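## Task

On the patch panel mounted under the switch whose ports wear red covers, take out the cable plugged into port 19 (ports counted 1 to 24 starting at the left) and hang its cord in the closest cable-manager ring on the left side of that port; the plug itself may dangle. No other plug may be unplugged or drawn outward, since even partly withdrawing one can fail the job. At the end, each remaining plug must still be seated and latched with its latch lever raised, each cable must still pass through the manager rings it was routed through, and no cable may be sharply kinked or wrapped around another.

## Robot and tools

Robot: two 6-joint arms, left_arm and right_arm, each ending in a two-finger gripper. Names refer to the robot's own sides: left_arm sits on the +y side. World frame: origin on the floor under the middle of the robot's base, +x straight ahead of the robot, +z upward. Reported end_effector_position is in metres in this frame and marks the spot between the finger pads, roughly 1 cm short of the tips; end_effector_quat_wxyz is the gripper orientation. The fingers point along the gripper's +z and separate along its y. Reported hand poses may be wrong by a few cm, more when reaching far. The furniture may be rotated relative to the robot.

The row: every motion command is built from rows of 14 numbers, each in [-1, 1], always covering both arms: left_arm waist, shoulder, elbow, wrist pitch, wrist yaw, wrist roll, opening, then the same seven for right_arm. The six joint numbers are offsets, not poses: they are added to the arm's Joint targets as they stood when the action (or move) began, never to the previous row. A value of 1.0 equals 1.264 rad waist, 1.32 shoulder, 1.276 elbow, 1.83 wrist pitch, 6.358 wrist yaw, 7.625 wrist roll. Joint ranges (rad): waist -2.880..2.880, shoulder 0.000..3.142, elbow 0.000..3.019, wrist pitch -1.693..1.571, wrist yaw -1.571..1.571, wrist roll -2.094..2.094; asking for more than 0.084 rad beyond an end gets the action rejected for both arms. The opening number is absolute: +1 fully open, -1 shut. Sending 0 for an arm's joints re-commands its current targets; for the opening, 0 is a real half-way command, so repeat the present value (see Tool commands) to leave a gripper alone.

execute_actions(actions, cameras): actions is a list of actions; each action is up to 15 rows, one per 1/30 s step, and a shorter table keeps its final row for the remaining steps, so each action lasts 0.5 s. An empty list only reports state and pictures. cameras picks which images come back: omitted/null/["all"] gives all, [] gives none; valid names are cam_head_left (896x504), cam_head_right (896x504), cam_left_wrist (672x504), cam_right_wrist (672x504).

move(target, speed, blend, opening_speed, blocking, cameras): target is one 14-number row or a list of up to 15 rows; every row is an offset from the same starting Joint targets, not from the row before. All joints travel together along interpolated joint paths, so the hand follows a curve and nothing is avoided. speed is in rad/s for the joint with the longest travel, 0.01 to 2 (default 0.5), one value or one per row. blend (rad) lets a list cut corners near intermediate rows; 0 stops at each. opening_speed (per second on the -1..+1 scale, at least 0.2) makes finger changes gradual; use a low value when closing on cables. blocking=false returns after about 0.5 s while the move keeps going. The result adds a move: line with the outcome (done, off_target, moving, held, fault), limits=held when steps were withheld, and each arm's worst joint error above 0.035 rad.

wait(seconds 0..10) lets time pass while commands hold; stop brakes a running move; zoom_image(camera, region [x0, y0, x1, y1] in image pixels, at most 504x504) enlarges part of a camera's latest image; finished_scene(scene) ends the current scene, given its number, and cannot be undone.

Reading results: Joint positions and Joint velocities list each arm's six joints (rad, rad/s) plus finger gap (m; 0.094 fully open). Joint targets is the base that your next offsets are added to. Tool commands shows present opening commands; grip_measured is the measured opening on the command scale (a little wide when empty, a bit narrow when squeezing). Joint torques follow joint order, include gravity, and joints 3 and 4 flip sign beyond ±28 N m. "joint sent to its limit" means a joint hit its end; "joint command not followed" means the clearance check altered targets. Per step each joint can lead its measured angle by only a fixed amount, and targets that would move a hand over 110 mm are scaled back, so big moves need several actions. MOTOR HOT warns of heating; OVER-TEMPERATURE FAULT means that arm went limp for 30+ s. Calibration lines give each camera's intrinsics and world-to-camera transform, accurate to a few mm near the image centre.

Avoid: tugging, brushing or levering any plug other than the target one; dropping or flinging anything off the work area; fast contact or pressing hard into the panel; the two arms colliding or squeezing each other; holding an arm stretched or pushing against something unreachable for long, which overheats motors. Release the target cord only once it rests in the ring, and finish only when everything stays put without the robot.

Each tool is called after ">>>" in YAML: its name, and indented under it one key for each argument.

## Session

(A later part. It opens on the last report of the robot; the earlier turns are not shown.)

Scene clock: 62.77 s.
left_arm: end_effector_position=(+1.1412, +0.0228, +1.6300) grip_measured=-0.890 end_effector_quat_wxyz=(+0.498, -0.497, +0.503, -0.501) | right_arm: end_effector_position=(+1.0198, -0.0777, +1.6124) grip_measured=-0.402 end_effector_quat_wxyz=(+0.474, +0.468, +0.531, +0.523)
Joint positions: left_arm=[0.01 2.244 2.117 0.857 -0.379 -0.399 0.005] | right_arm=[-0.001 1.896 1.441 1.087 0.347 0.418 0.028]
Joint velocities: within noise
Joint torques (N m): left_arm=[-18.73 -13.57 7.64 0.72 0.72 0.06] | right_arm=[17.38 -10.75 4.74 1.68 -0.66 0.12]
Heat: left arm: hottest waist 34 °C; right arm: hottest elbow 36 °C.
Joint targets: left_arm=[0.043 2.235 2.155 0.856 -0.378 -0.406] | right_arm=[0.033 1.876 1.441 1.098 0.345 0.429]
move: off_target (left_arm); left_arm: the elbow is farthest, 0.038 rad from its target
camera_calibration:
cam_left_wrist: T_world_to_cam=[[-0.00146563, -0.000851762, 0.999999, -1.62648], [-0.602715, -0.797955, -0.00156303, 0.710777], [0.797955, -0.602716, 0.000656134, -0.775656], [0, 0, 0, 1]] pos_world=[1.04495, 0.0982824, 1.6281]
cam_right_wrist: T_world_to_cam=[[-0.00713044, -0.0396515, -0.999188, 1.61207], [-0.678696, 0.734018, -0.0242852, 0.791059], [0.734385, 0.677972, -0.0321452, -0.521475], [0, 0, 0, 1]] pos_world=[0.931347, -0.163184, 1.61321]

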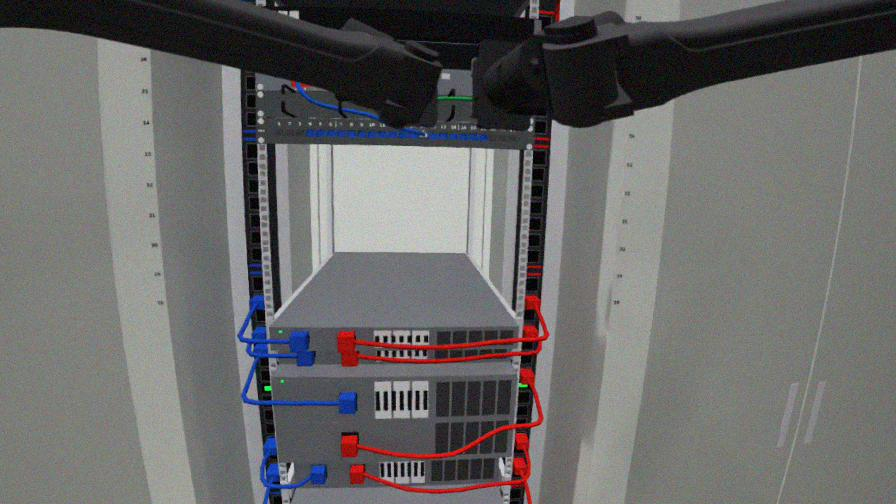

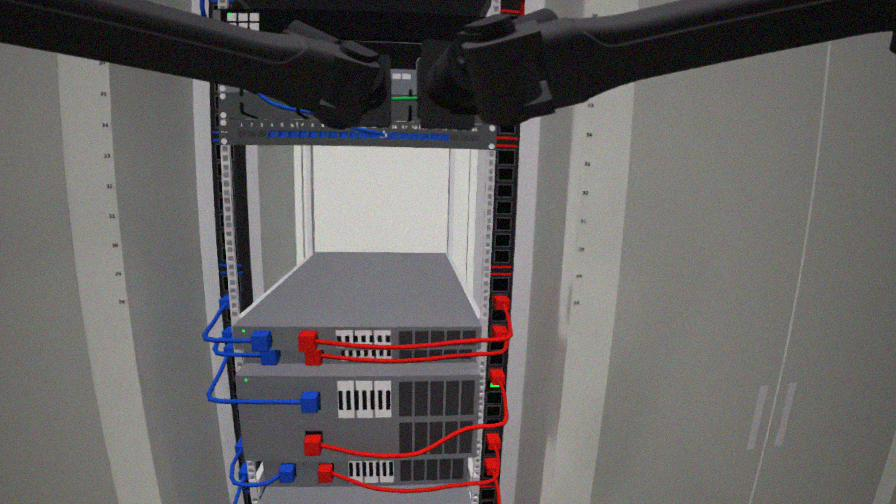

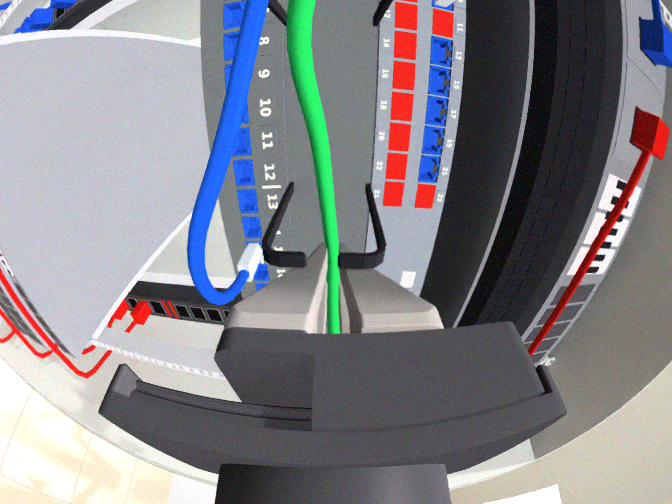

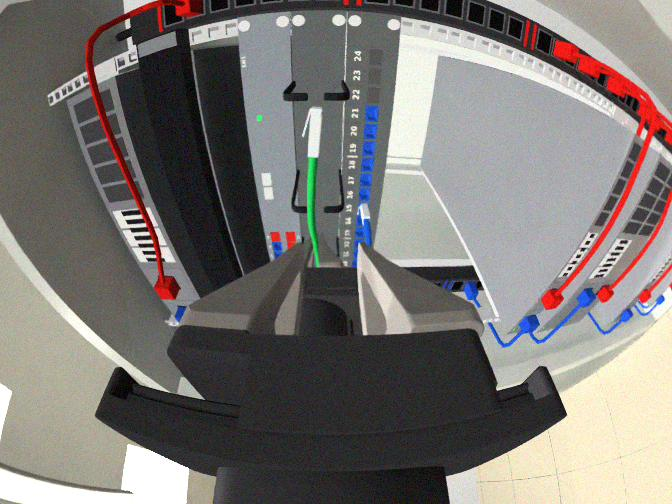

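>>> move:
  target: [0.0055,0.0235,0.0055,0.0135,0,0,-0.95,0,0,0,0,0,0,-0.4]
  speed: 0.15

>>> zoom_image:
  camera: "cam_right_wrist"
  region: [240, 60, 440, 310]

>>> zoom_image:
  camera: "cam_head_right"
  region: [360, 60, 440, 130]

Scene clock: 64.33 s.
left_arm: end_effector_position=(+1.1427, +0.0194, +1.6156) grip_measured=-0.890 end_effector_quat_wxyz=(+0.500, -0.498, +0.506, -0.496) | right_arm: end_effector_position=(+1.0198, -0.0777, +1.6124) grip_measured=-0.402 end_effector_quat_wxyz=(+0.474, +0.468, +0.531, +0.523)
Joint positions: left_arm=[0.023 2.262 2.128 0.864 -0.379 -0.4 0.005] | right_arm=[-0.001 1.896 1.441 1.087 0.347 0.418 0.028]
Joint velocities: within noise
Joint torques (N m): left_arm=[-19.37 -13.16 7.38 1.33 0.71 0.07] | right_arm=[17.14 -10.75 4.74 1.72 -0.66 0.11]
Heat: left arm: hottest waist 34 °C; right arm: hottest elbow 36 °C.
Joint targets: left_arm=[0.050 2.266 2.162 0.880 -0.378 -0.406] | right_arm=[0.033 1.876 1.441 1.098 0.345 0.429]
move: done
camera_calibration:
cam_left_wrist: T_world_to_cam=[[0.00689629, -0.00937353, 0.999932, -1.62136], [-0.598236, -0.801313, -0.00338575, 0.706734], [0.801291, -0.598172, -0.0111337, -0.763733], [0, 0, 0, 1]] pos_world=[1.04595, 0.0942739, 1.61514]
cam_right_wrist: T_world_to_cam=[[-0.00713044, -0.0396515, -0.999188, 1.61207], [-0.678696, 0.734018, -0.0242852, 0.791059], [0.734385, 0.677972, -0.0321452, -0.521475], [0, 0, 0, 1]] pos_world=[0.931347, -0.163184, 1.61321]

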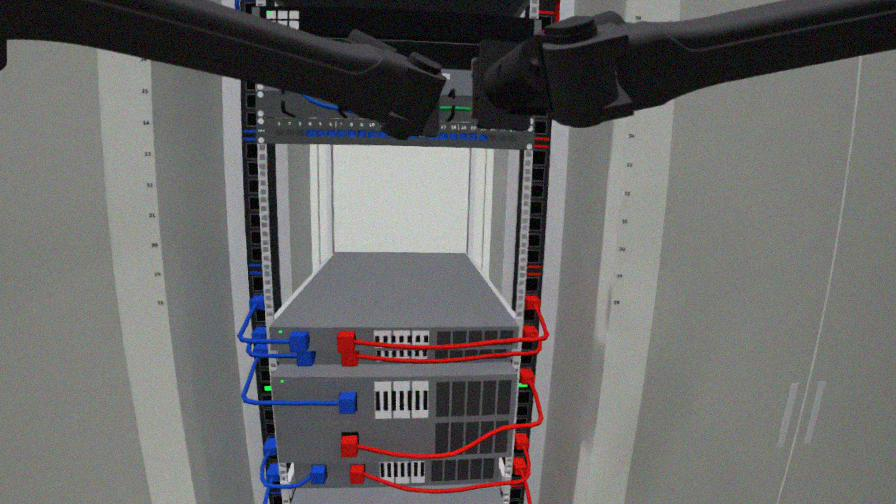

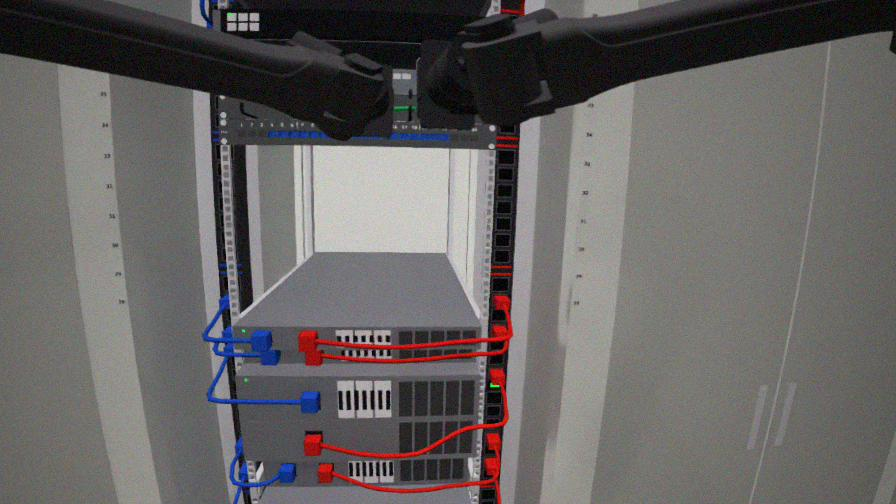

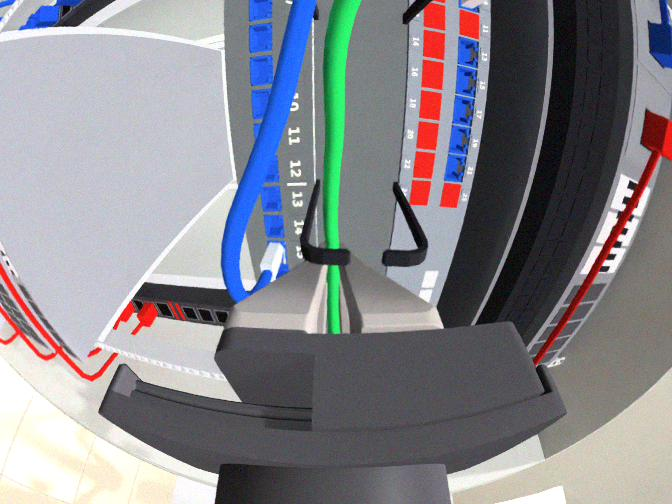

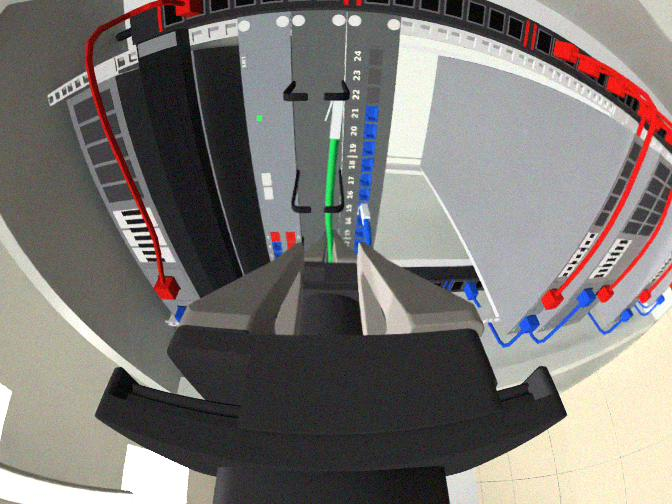

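Scaled by 2.016 from the camera's 672x504 image, which has a finer 960x720 frame.

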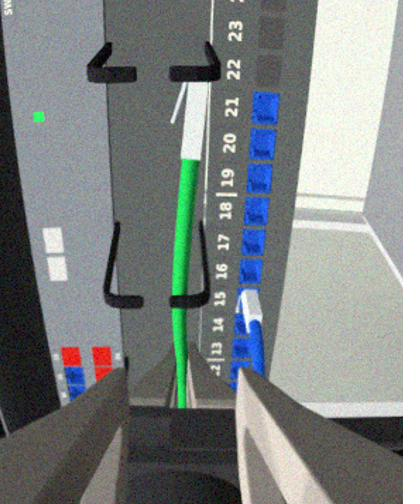

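Scaled by 6.300 from the camera's 896x504 image, which has a finer 1280x720 frame.

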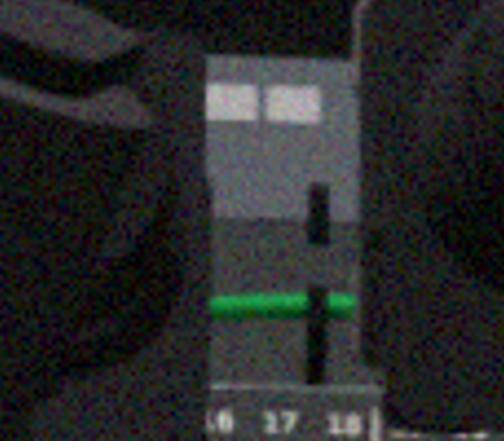

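>>> move:
  target: [0.004,0.0136,0.0313,-0.012,-0.0031,0.0105,-0.95,0,0,0,0,0,0,-0.4]
  speed: 0.15

>>> zoom_image:
  camera: "cam_right_wrist"
  region: [270, 80, 370, 240]

>>> zoom_image:
  camera: "cam_head_right"
  region: [360, 60, 440, 130]

>>> zoom_image:
  camera: "cam_left_wrist"
  region: [270, 120, 430, 300]

Scene clock: 66.53 s.
left_arm: end_effector_position=(+1.1472, +0.0214, +1.6146) grip_measured=-0.890 end_effector_quat_wxyz=(+0.516, -0.492, +0.517, -0.473) | right_arm: end_effector_position=(+1.0198, -0.0777, +1.6124) grip_measured=-0.402 end_effector_quat_wxyz=(+0.474, +0.468, +0.531, +0.523)
Joint positions: left_arm=[0.023 2.282 2.165 0.864 -0.398 -0.337 0.005] | right_arm=[-0.001 1.896 1.441 1.087 0.347 0.418 0.028]
Joint velocities: within noise
Joint torques (N m): left_arm=[-19.25 -13.04 7.54 0.57 0.66 0.26] | right_arm=[16.97 -10.52 4.85 1.74 -0.67 0.13]
Heat: left arm: hottest waist 35 °C; right arm: hottest elbow 36 °C.
Joint targets: left_arm=[0.055 2.284 2.202 0.859 -0.398 -0.326] | right_arm=[0.033 1.876 1.441 1.098 0.345 0.429]
move: off_target (left_arm); left_arm: the elbow is farthest, 0.036 rad from its target
camera_calibration:
cam_left_wrist: T_world_to_cam=[[0.0186986, -0.0653678, 0.997686, -1.62907], [-0.580154, -0.813401, -0.0424204, 0.753673], [0.814292, -0.578018, -0.0531328, -0.713712], [0, 0, 0, 1]] pos_world=[1.04888, 0.0940117, 1.61935]
cam_right_wrist: T_world_to_cam=[[-0.00713044, -0.0396515, -0.999188, 1.61207], [-0.678696, 0.734018, -0.0242852, 0.791059], [0.734385, 0.677972, -0.0321452, -0.521475], [0, 0, 0, 1]] pos_world=[0.931347, -0.163184, 1.61321]

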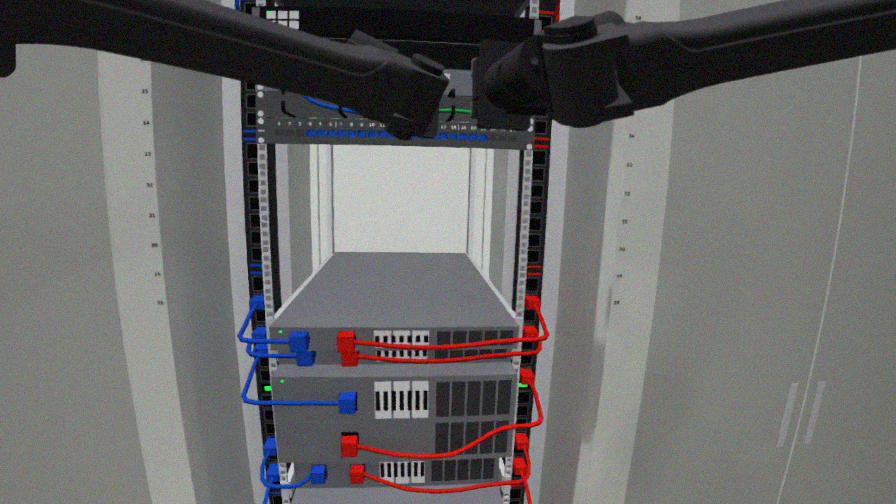

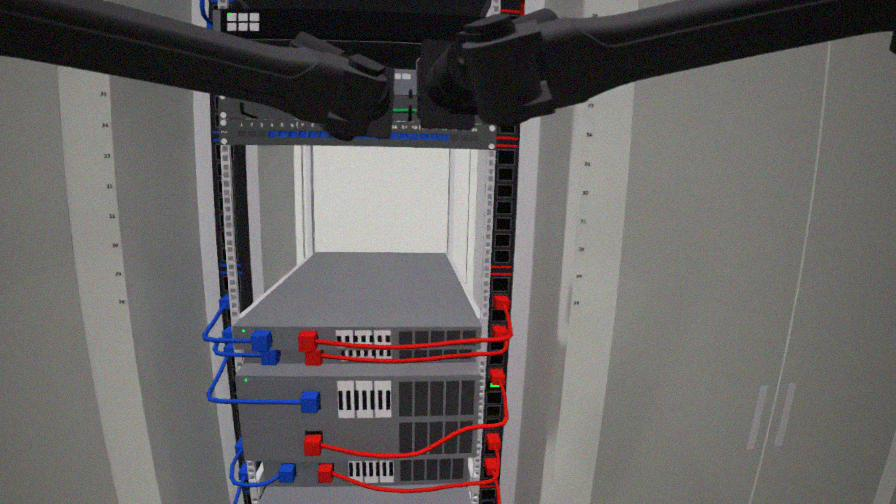

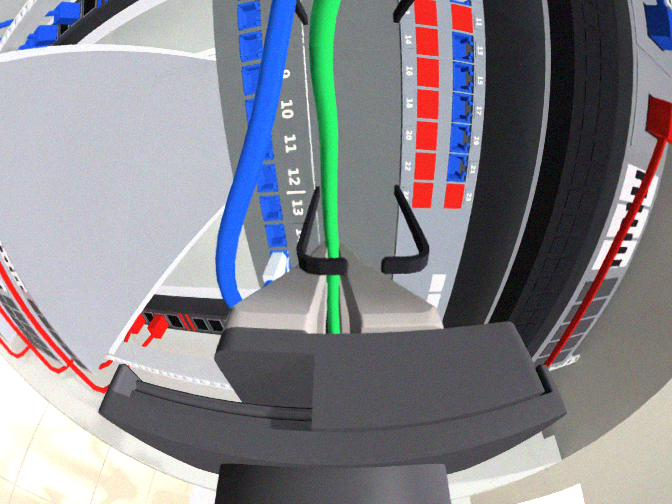

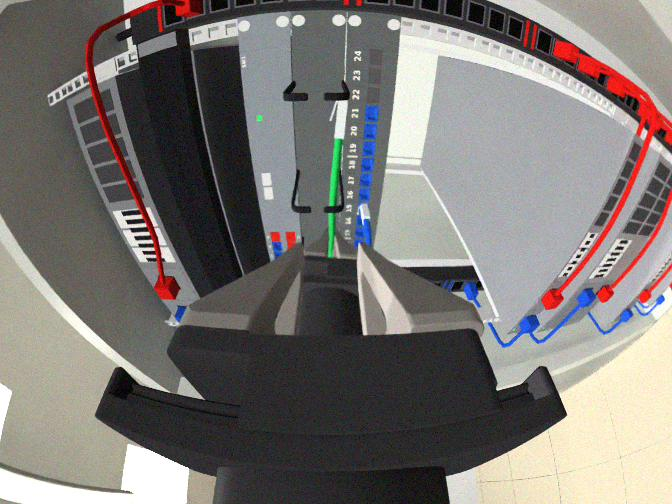

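Scaled by 3.150 from the camera's 672x504 image, which has a finer 960x720 frame.

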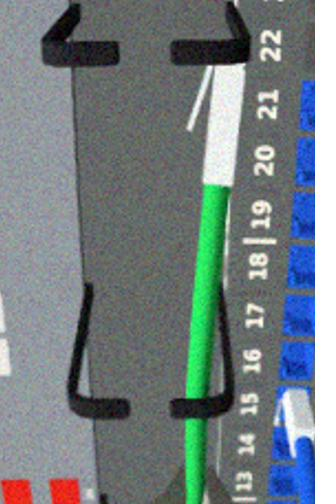

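Scaled by 6.300 from the camera's 896x504 image, which has a finer 1280x720 frame.

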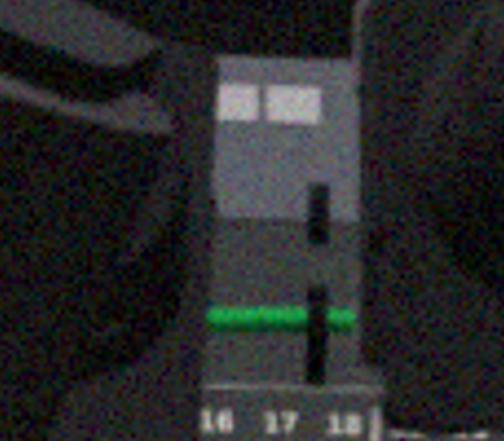

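Scaled by 2.800 from the camera's 672x504 image, which has a finer 960x720 frame.

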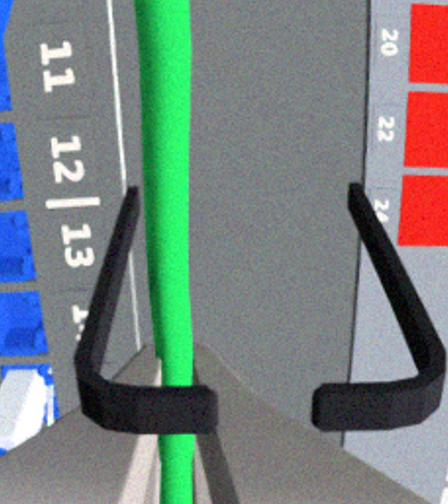

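>>> move:
  target: [0,0,0,0,0,0,-0.6,0,0,0,0,0,0,-0.4]
  opening_speed: 0.2

>>> zoom_image:
  camera: "cam_right_wrist"
  region: [270, 80, 370, 240]

>>> zoom_image:
  camera: "cam_head_right"
  region: [360, 60, 440, 130]

>>> zoom_image:
  camera: "cam_left_wrist"
  region: [270, 120, 430, 340]

Scene clock: 69.27 s.
left_arm: end_effector_position=(+1.1476, +0.0218, +1.6145) grip_measured=-0.602 end_effector_quat_wxyz=(+0.517, -0.492, +0.518, -0.472) | right_arm: end_effector_position=(+1.0198, -0.0777, +1.6124) grip_measured=-0.402 end_effector_quat_wxyz=(+0.474, +0.468, +0.531, +0.523)
Joint positions: left_arm=[0.024 2.282 2.167 0.863 -0.398 -0.334 0.019] | right_arm=[-0.001 1.896 1.441 1.087 0.347 0.418 0.028]
Joint velocities: within noise
Joint torques (N m): left_arm=[-19.25 -13.04 7.43 0.61 0.66 0.23] | right_arm=[17.03 -10.46 4.93 1.74 -0.66 0.1]
Heat: left arm: hottest waist 35 °C; right arm: hottest waist 36 °C.
Joint targets: left_arm=[0.055 2.284 2.202 0.859 -0.398 -0.326] | right_arm=[0.033 1.876 1.441 1.098 0.345 0.429]
move: done
camera_calibration:
cam_left_wrist: T_world_to_cam=[[0.0189902, -0.0686465, 0.99746, -1.62889], [-0.580054, -0.813338, -0.0449316, 0.758137], [0.814357, -0.577727, -0.0552641, -0.710482], [0, 0, 0, 1]] pos_world=[1.04928, 0.0943397, 1.61956]
cam_right_wrist: T_world_to_cam=[[-0.00713044, -0.0396515, -0.999188, 1.61207], [-0.678696, 0.734018, -0.0242852, 0.791059], [0.734385, 0.677972, -0.0321452, -0.521475], [0, 0, 0, 1]] pos_world=[0.931347, -0.163184, 1.61321]

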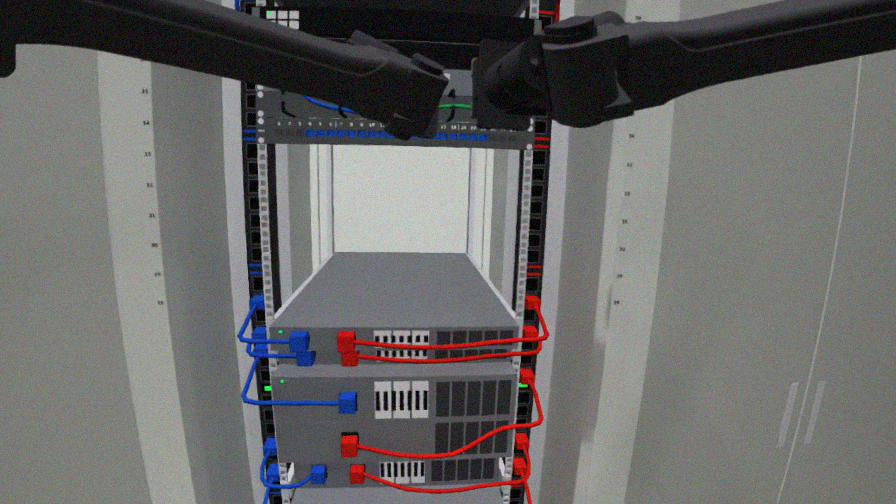

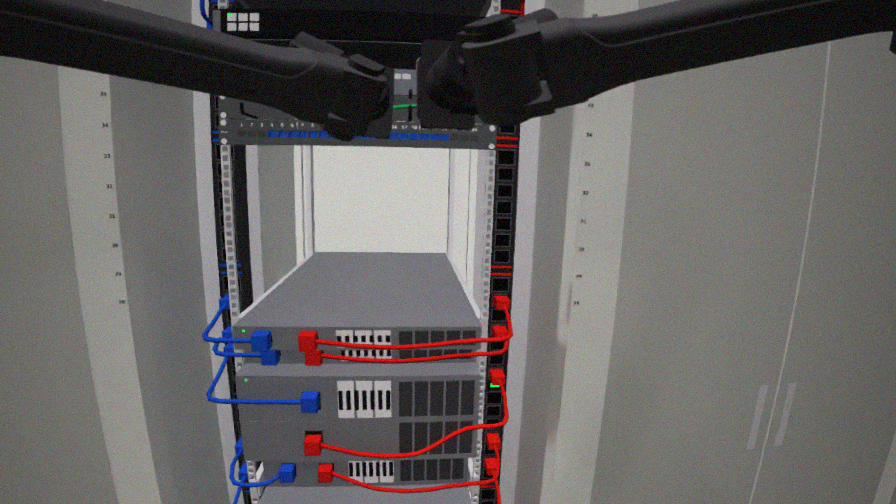

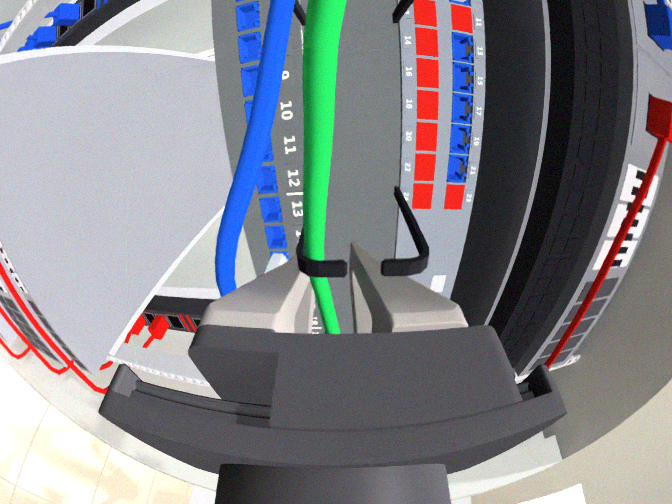

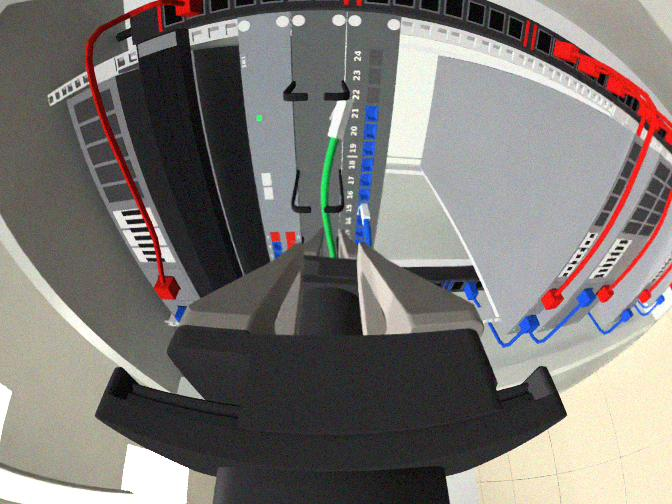

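Scaled by 3.150 from the camera's 672x504 image, which has a finer 960x720 frame.

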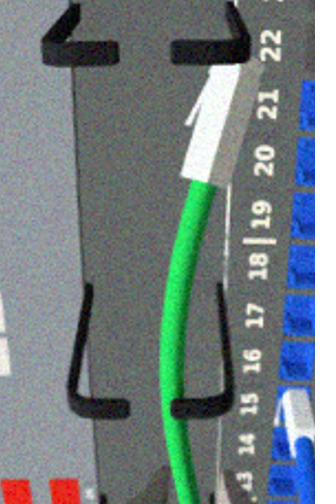

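Scaled by 6.300 from the camera's 896x504 image, which has a finer 1280x720 frame.

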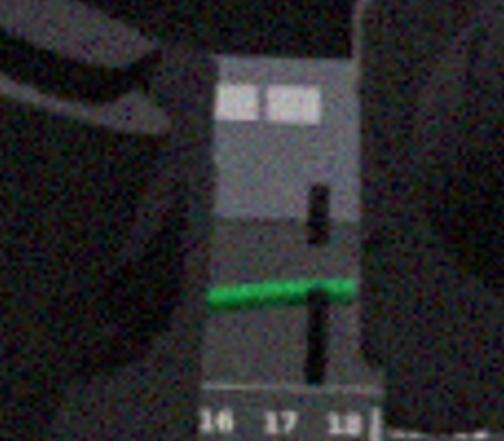

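Scaled by 2.291 from the camera's 672x504 image, which has a finer 960x720 frame.

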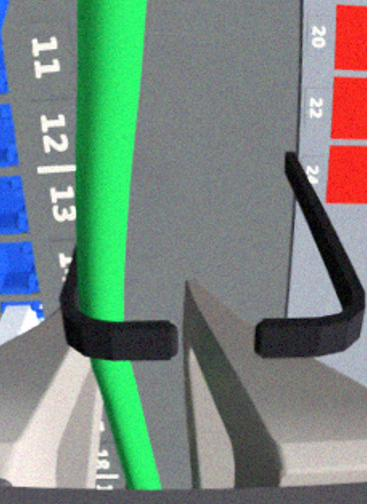

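>>> move:
  target: [0,0,0,0,0,0,-0.4,0,0,0,0,0,0,-0.4]
  opening_speed: 0.3

>>> zoom_image:
  camera: "cam_right_wrist"
  region: [270, 80, 370, 240]

>>> zoom_image:
  camera: "cam_head_right"
  region: [360, 60, 440, 130]

>>> zoom_image:
  camera: "cam_left_wrist"
  region: [270, 120, 430, 340]

Scene clock: 76.67 s.
left_arm: end_effector_position=(+1.1476, +0.0218, +1.6145) grip_measured=-0.402 end_effector_quat_wxyz=(+0.517, -0.492, +0.518, -0.472) | right_arm: end_effector_position=(+1.0198, -0.0777, +1.6124) grip_measured=-0.402 end_effector_quat_wxyz=(+0.474, +0.468, +0.531, +0.523)
Joint positions: left_arm=[0.024 2.282 2.167 0.863 -0.398 -0.334 0.028] | right_arm=[-0.001 1.896 1.441 1.087 0.347 0.418 0.028]
Joint velocities: within noise
Joint torques (N m): left_arm=[-19.25 -13.04 7.43 0.61 0.66 0.22] | right_arm=[17.14 -11.05 4.75 1.76 -0.68 0.09]
Heat: left arm: hottest waist 35 °C; right arm: hottest waist 36 °C.
Joint targets: left_arm=[0.055 2.284 2.202 0.859 -0.398 -0.326] | right_arm=[0.033 1.876 1.441 1.098 0.345 0.429]
move: done
camera_calibration:
cam_left_wrist: T_world_to_cam=[[0.0189973, -0.069027, 0.997434, -1.62885], [-0.58006, -0.813317, -0.0452373, 0.758638], [0.814352, -0.577712, -0.0554906, -0.710111], [0, 0, 0, 1]] pos_world=[1.04928, 0.0943385, 1.61958]
cam_right_wrist: T_world_to_cam=[[-0.00713044, -0.0396515, -0.999188, 1.61207], [-0.678696, 0.734018, -0.0242852, 0.791059], [0.734385, 0.677972, -0.0321452, -0.521475], [0, 0, 0, 1]] pos_world=[0.931347, -0.163184, 1.61321]

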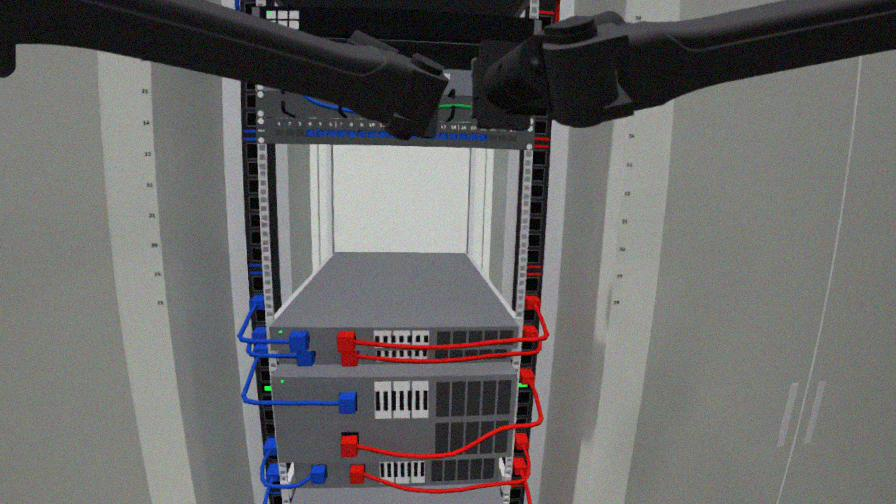

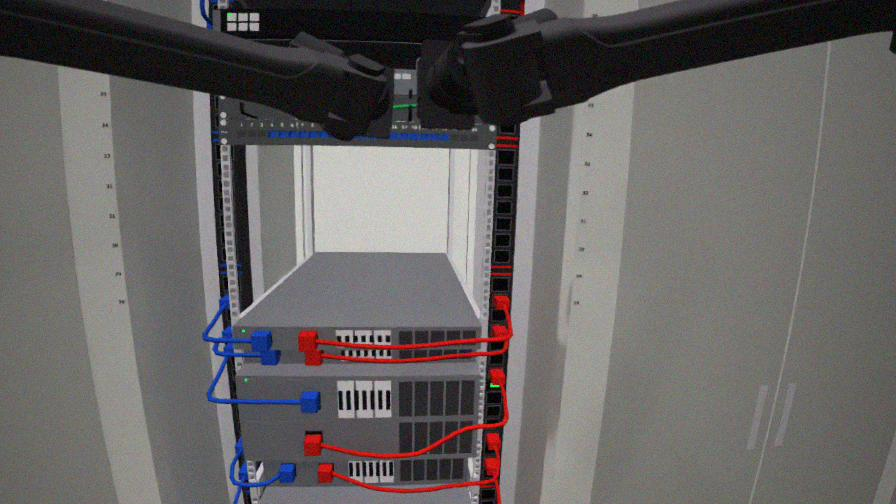

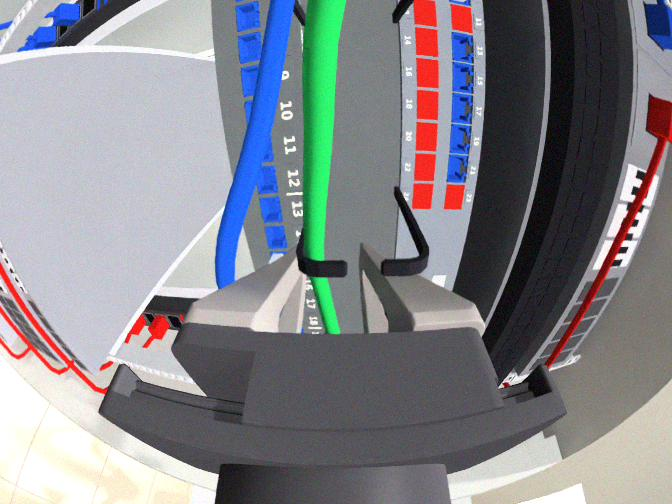

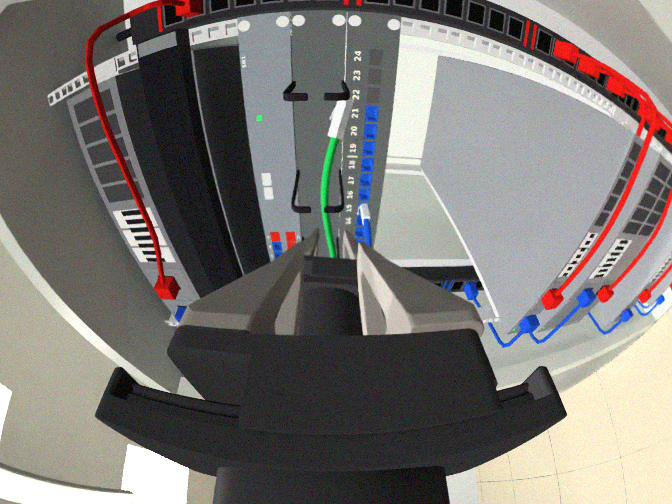

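Scaled by 3.150 from the camera's 672x504 image, which has a finer 960x720 frame.

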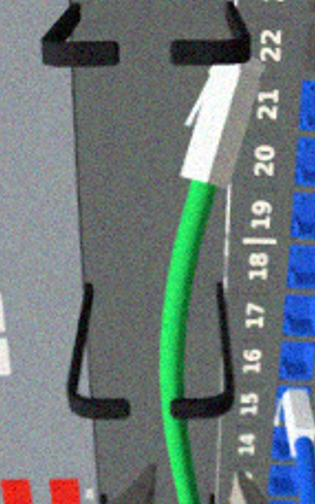

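Scaled by 6.300 from the camera's 896x504 image, which has a finer 1280x720 frame.

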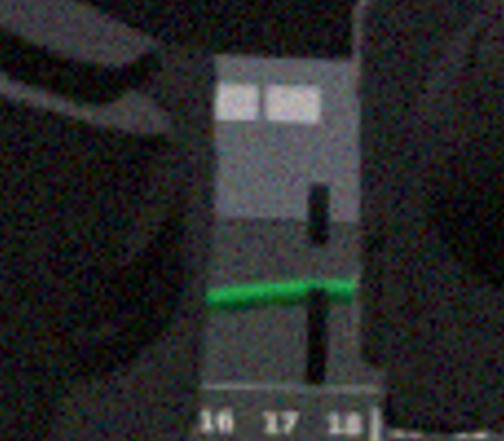

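Scaled by 2.291 from the camera's 672x504 image, which has a finer 960x720 frame.

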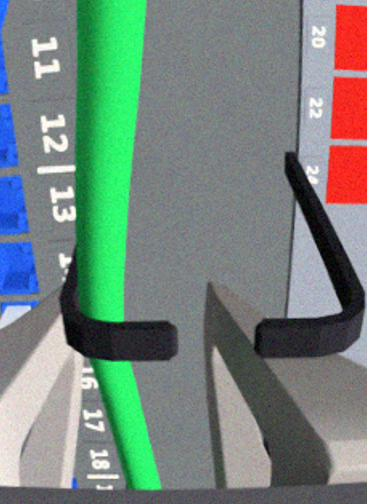

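>>> move:
  target:
    - [-0.042,-0.0085,-0.0259,0.005,0,0,-0.4,0,0,0,0,0,0,-0.4]
    - [-0.0783,-0.1144,-0.3370,0.147,-0.0022,0,-0.4,0,0,0,0,0,0,-0.4]
  speed: 0.2

>>> zoom_image:
  camera: "cam_right_wrist"
  region: [270, 80, 370, 240]

>>> zoom_image:
  camera: "cam_head_right"
  region: [360, 60, 440, 130]

>>> zoom_image:
  camera: "cam_left_wrist"
  region: [270, 120, 430, 340]

Scene clock: 80.53 s.
left_arm: end_effector_position=(+1.0610, +0.0152, +1.5980) grip_measured=-0.402 end_effector_quat_wxyz=(+0.509, -0.489, +0.522, -0.480) | right_arm: end_effector_position=(+1.0198, -0.0777, +1.6124) grip_measured=-0.402 end_effector_quat_wxyz=(+0.474, +0.468, +0.531, +0.523)
Joint positions: left_arm=[-0.003 2.155 1.772 1.115 -0.41 -0.333 0.028] | right_arm=[-0.001 1.896 1.441 1.087 0.347 0.418 0.028]
Joint velocities: within noise
Joint torques (N m): left_arm=[-23.24 -13.27 4.26 1.14 0.59 0.21] | right_arm=[17.08 -10.52 4.72 1.77 -0.68 0.11]
Heat: left arm: hottest waist 36 °C; right arm: hottest waist 36 °C.
Joint targets: left_arm=[-0.044 2.133 1.772 1.127 -0.412 -0.326] | right_arm=[0.033 1.876 1.441 1.098 0.345 0.429]
move: off_target (left_arm); left_arm: the waist is farthest, 0.041 rad from its target
camera_calibration:
cam_left_wrist: T_world_to_cam=[[0.0192492, -0.0594319, 0.998047, -1.61257], [-0.599056, -0.799894, -0.0360783, 0.70758], [0.800476, -0.597191, -0.0510003, -0.636442], [0, 0, 0, 1]] pos_world=[0.964377, 0.0900737, 1.60249]
cam_right_wrist: T_world_to_cam=[[-0.00713044, -0.0396515, -0.999188, 1.61207], [-0.678696, 0.734018, -0.0242852, 0.791059], [0.734385, 0.677972, -0.0321452, -0.521475], [0, 0, 0, 1]] pos_world=[0.931347, -0.163184, 1.61321]

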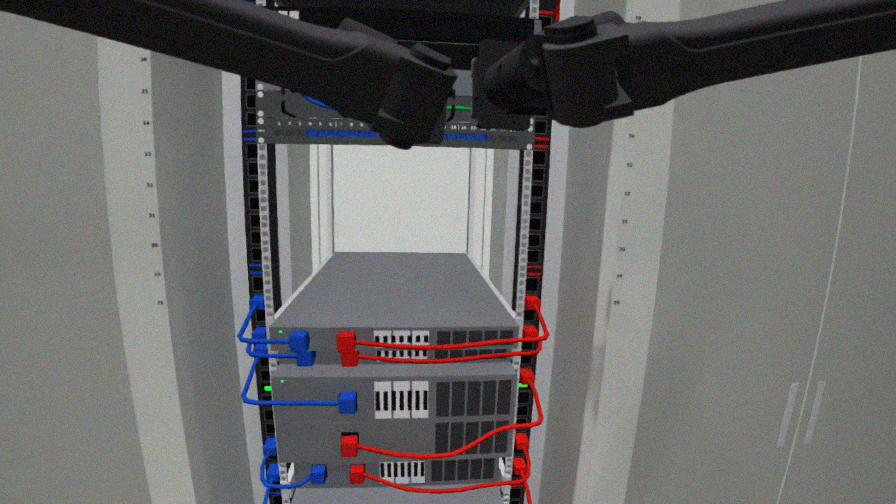

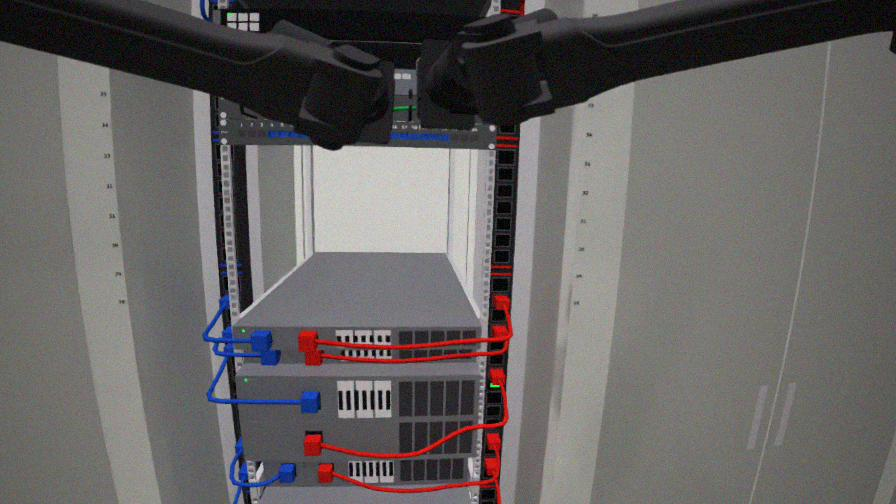

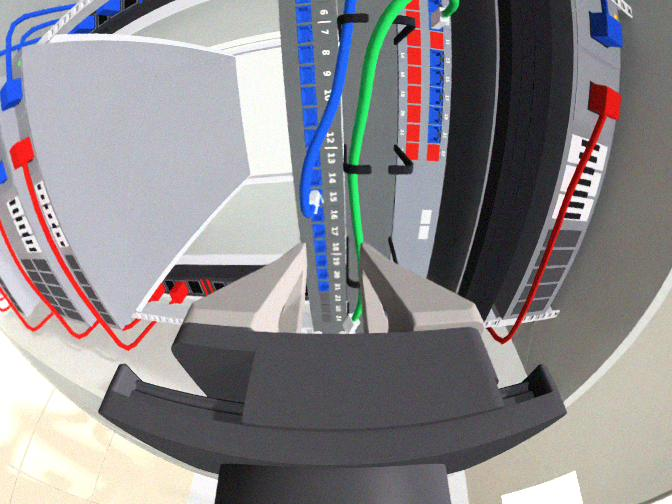

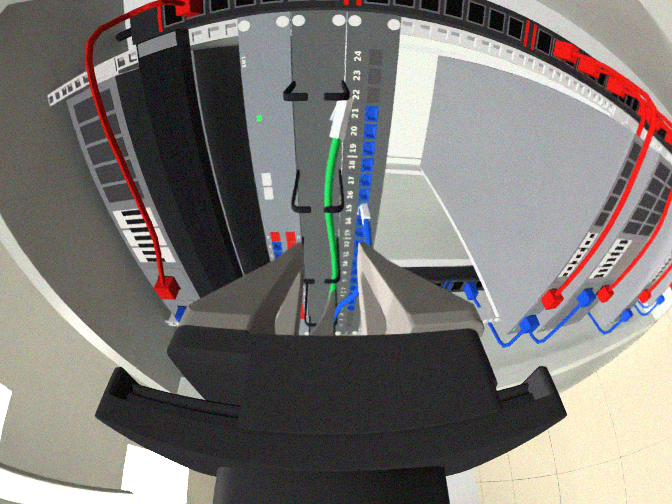

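Scaled by 3.150 from the camera's 672x504 image, which has a finer 960x720 frame.

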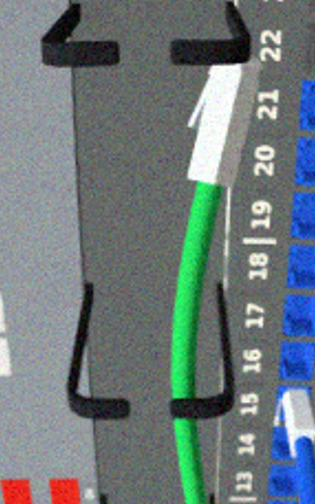

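Scaled by 6.300 from the camera's 896x504 image, which has a finer 1280x720 frame.

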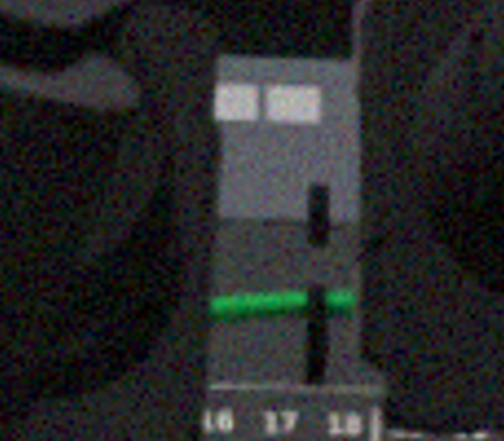

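Scaled by 2.291 from the camera's 672x504 image, which has a finer 960x720 frame.

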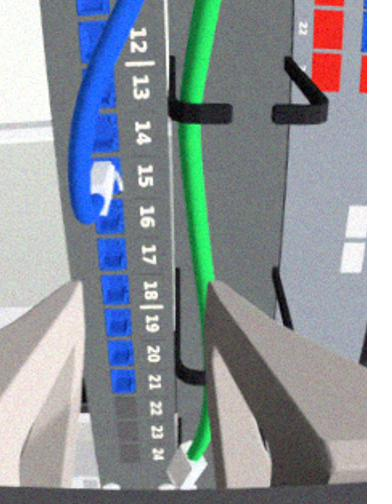

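>>> execute_actions:
  actions: []

Scene clock: 81.57 s.
left_arm: end_effector_position=(+1.0610, +0.0153, +1.5980) grip_measured=-0.402 end_effector_quat_wxyz=(+0.509, -0.489, +0.521, -0.480) | right_arm: end_effector_position=(+1.0198, -0.0777, +1.6124) grip_measured=-0.402 end_effector_quat_wxyz=(+0.474, +0.468, +0.531, +0.523)
Joint positions: left_arm=[-0.003 2.155 1.772 1.115 -0.41 -0.333 0.028] | right_arm=[-0.001 1.896 1.441 1.087 0.347 0.418 0.028]
Joint velocities: within noise
Joint torques (N m): left_arm=[-23.24 -13.51 4.26 1.18 0.59 0.21] | right_arm=[17.32 -10.58 4.74 1.74 -0.67 0.1]
Heat: left arm: hottest waist 36 °C; right arm: hottest waist 36 °C.
Joint targets: left_arm=[-0.044 2.133 1.772 1.128 -0.412 -0.326] | right_arm=[0.033 1.876 1.441 1.098 0.345 0.429]
Tool commands: left_gripper/opening=-0.4 right_gripper/opening=-0.4
camera_calibration:
cam_left_wrist: T_world_to_cam=[[0.0191348, -0.0592802, 0.998058, -1.61249], [-0.59879, -0.800094, -0.036042, 0.70731], [0.800677, -0.596938, -0.050806, -0.63692], [0, 0, 0, 1]] pos_world=[0.964353, 0.0901244, 1.6025]
cam_right_wrist: T_world_to_cam=[[-0.00713044, -0.0396515, -0.999188, 1.61207], [-0.678696, 0.734018, -0.0242852, 0.791059], [0.734385, 0.677972, -0.0321452, -0.521475], [0, 0, 0, 1]] pos_world=[0.931347, -0.163184, 1.61321]

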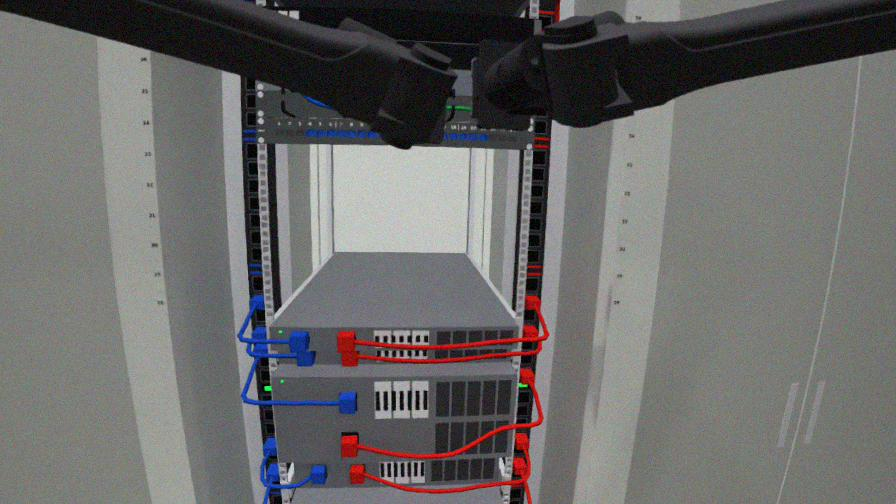

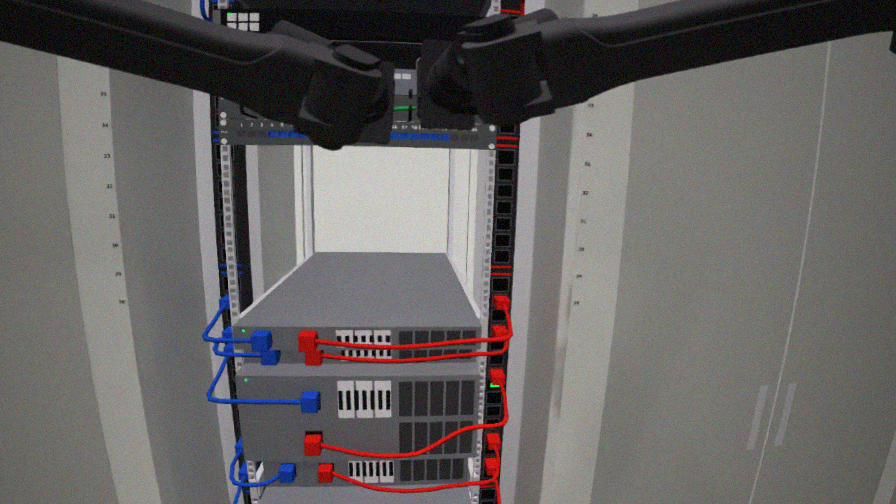

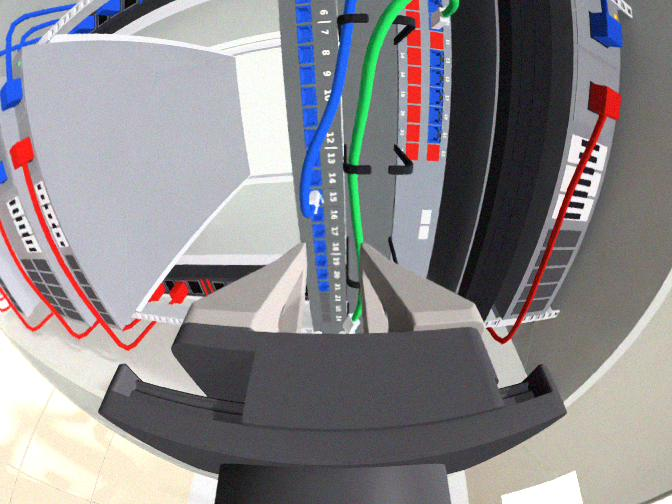

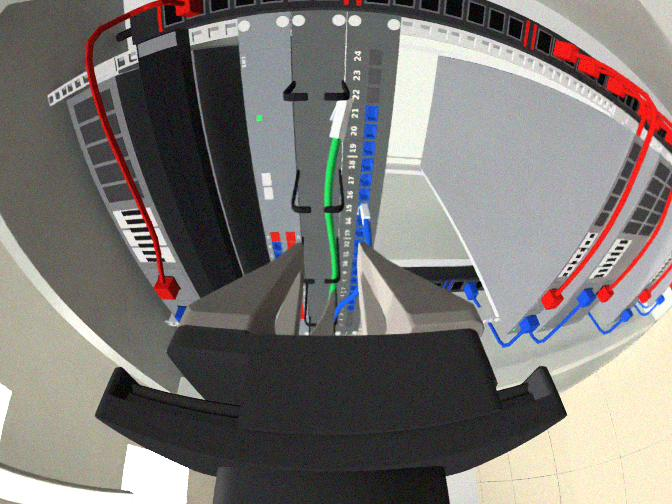

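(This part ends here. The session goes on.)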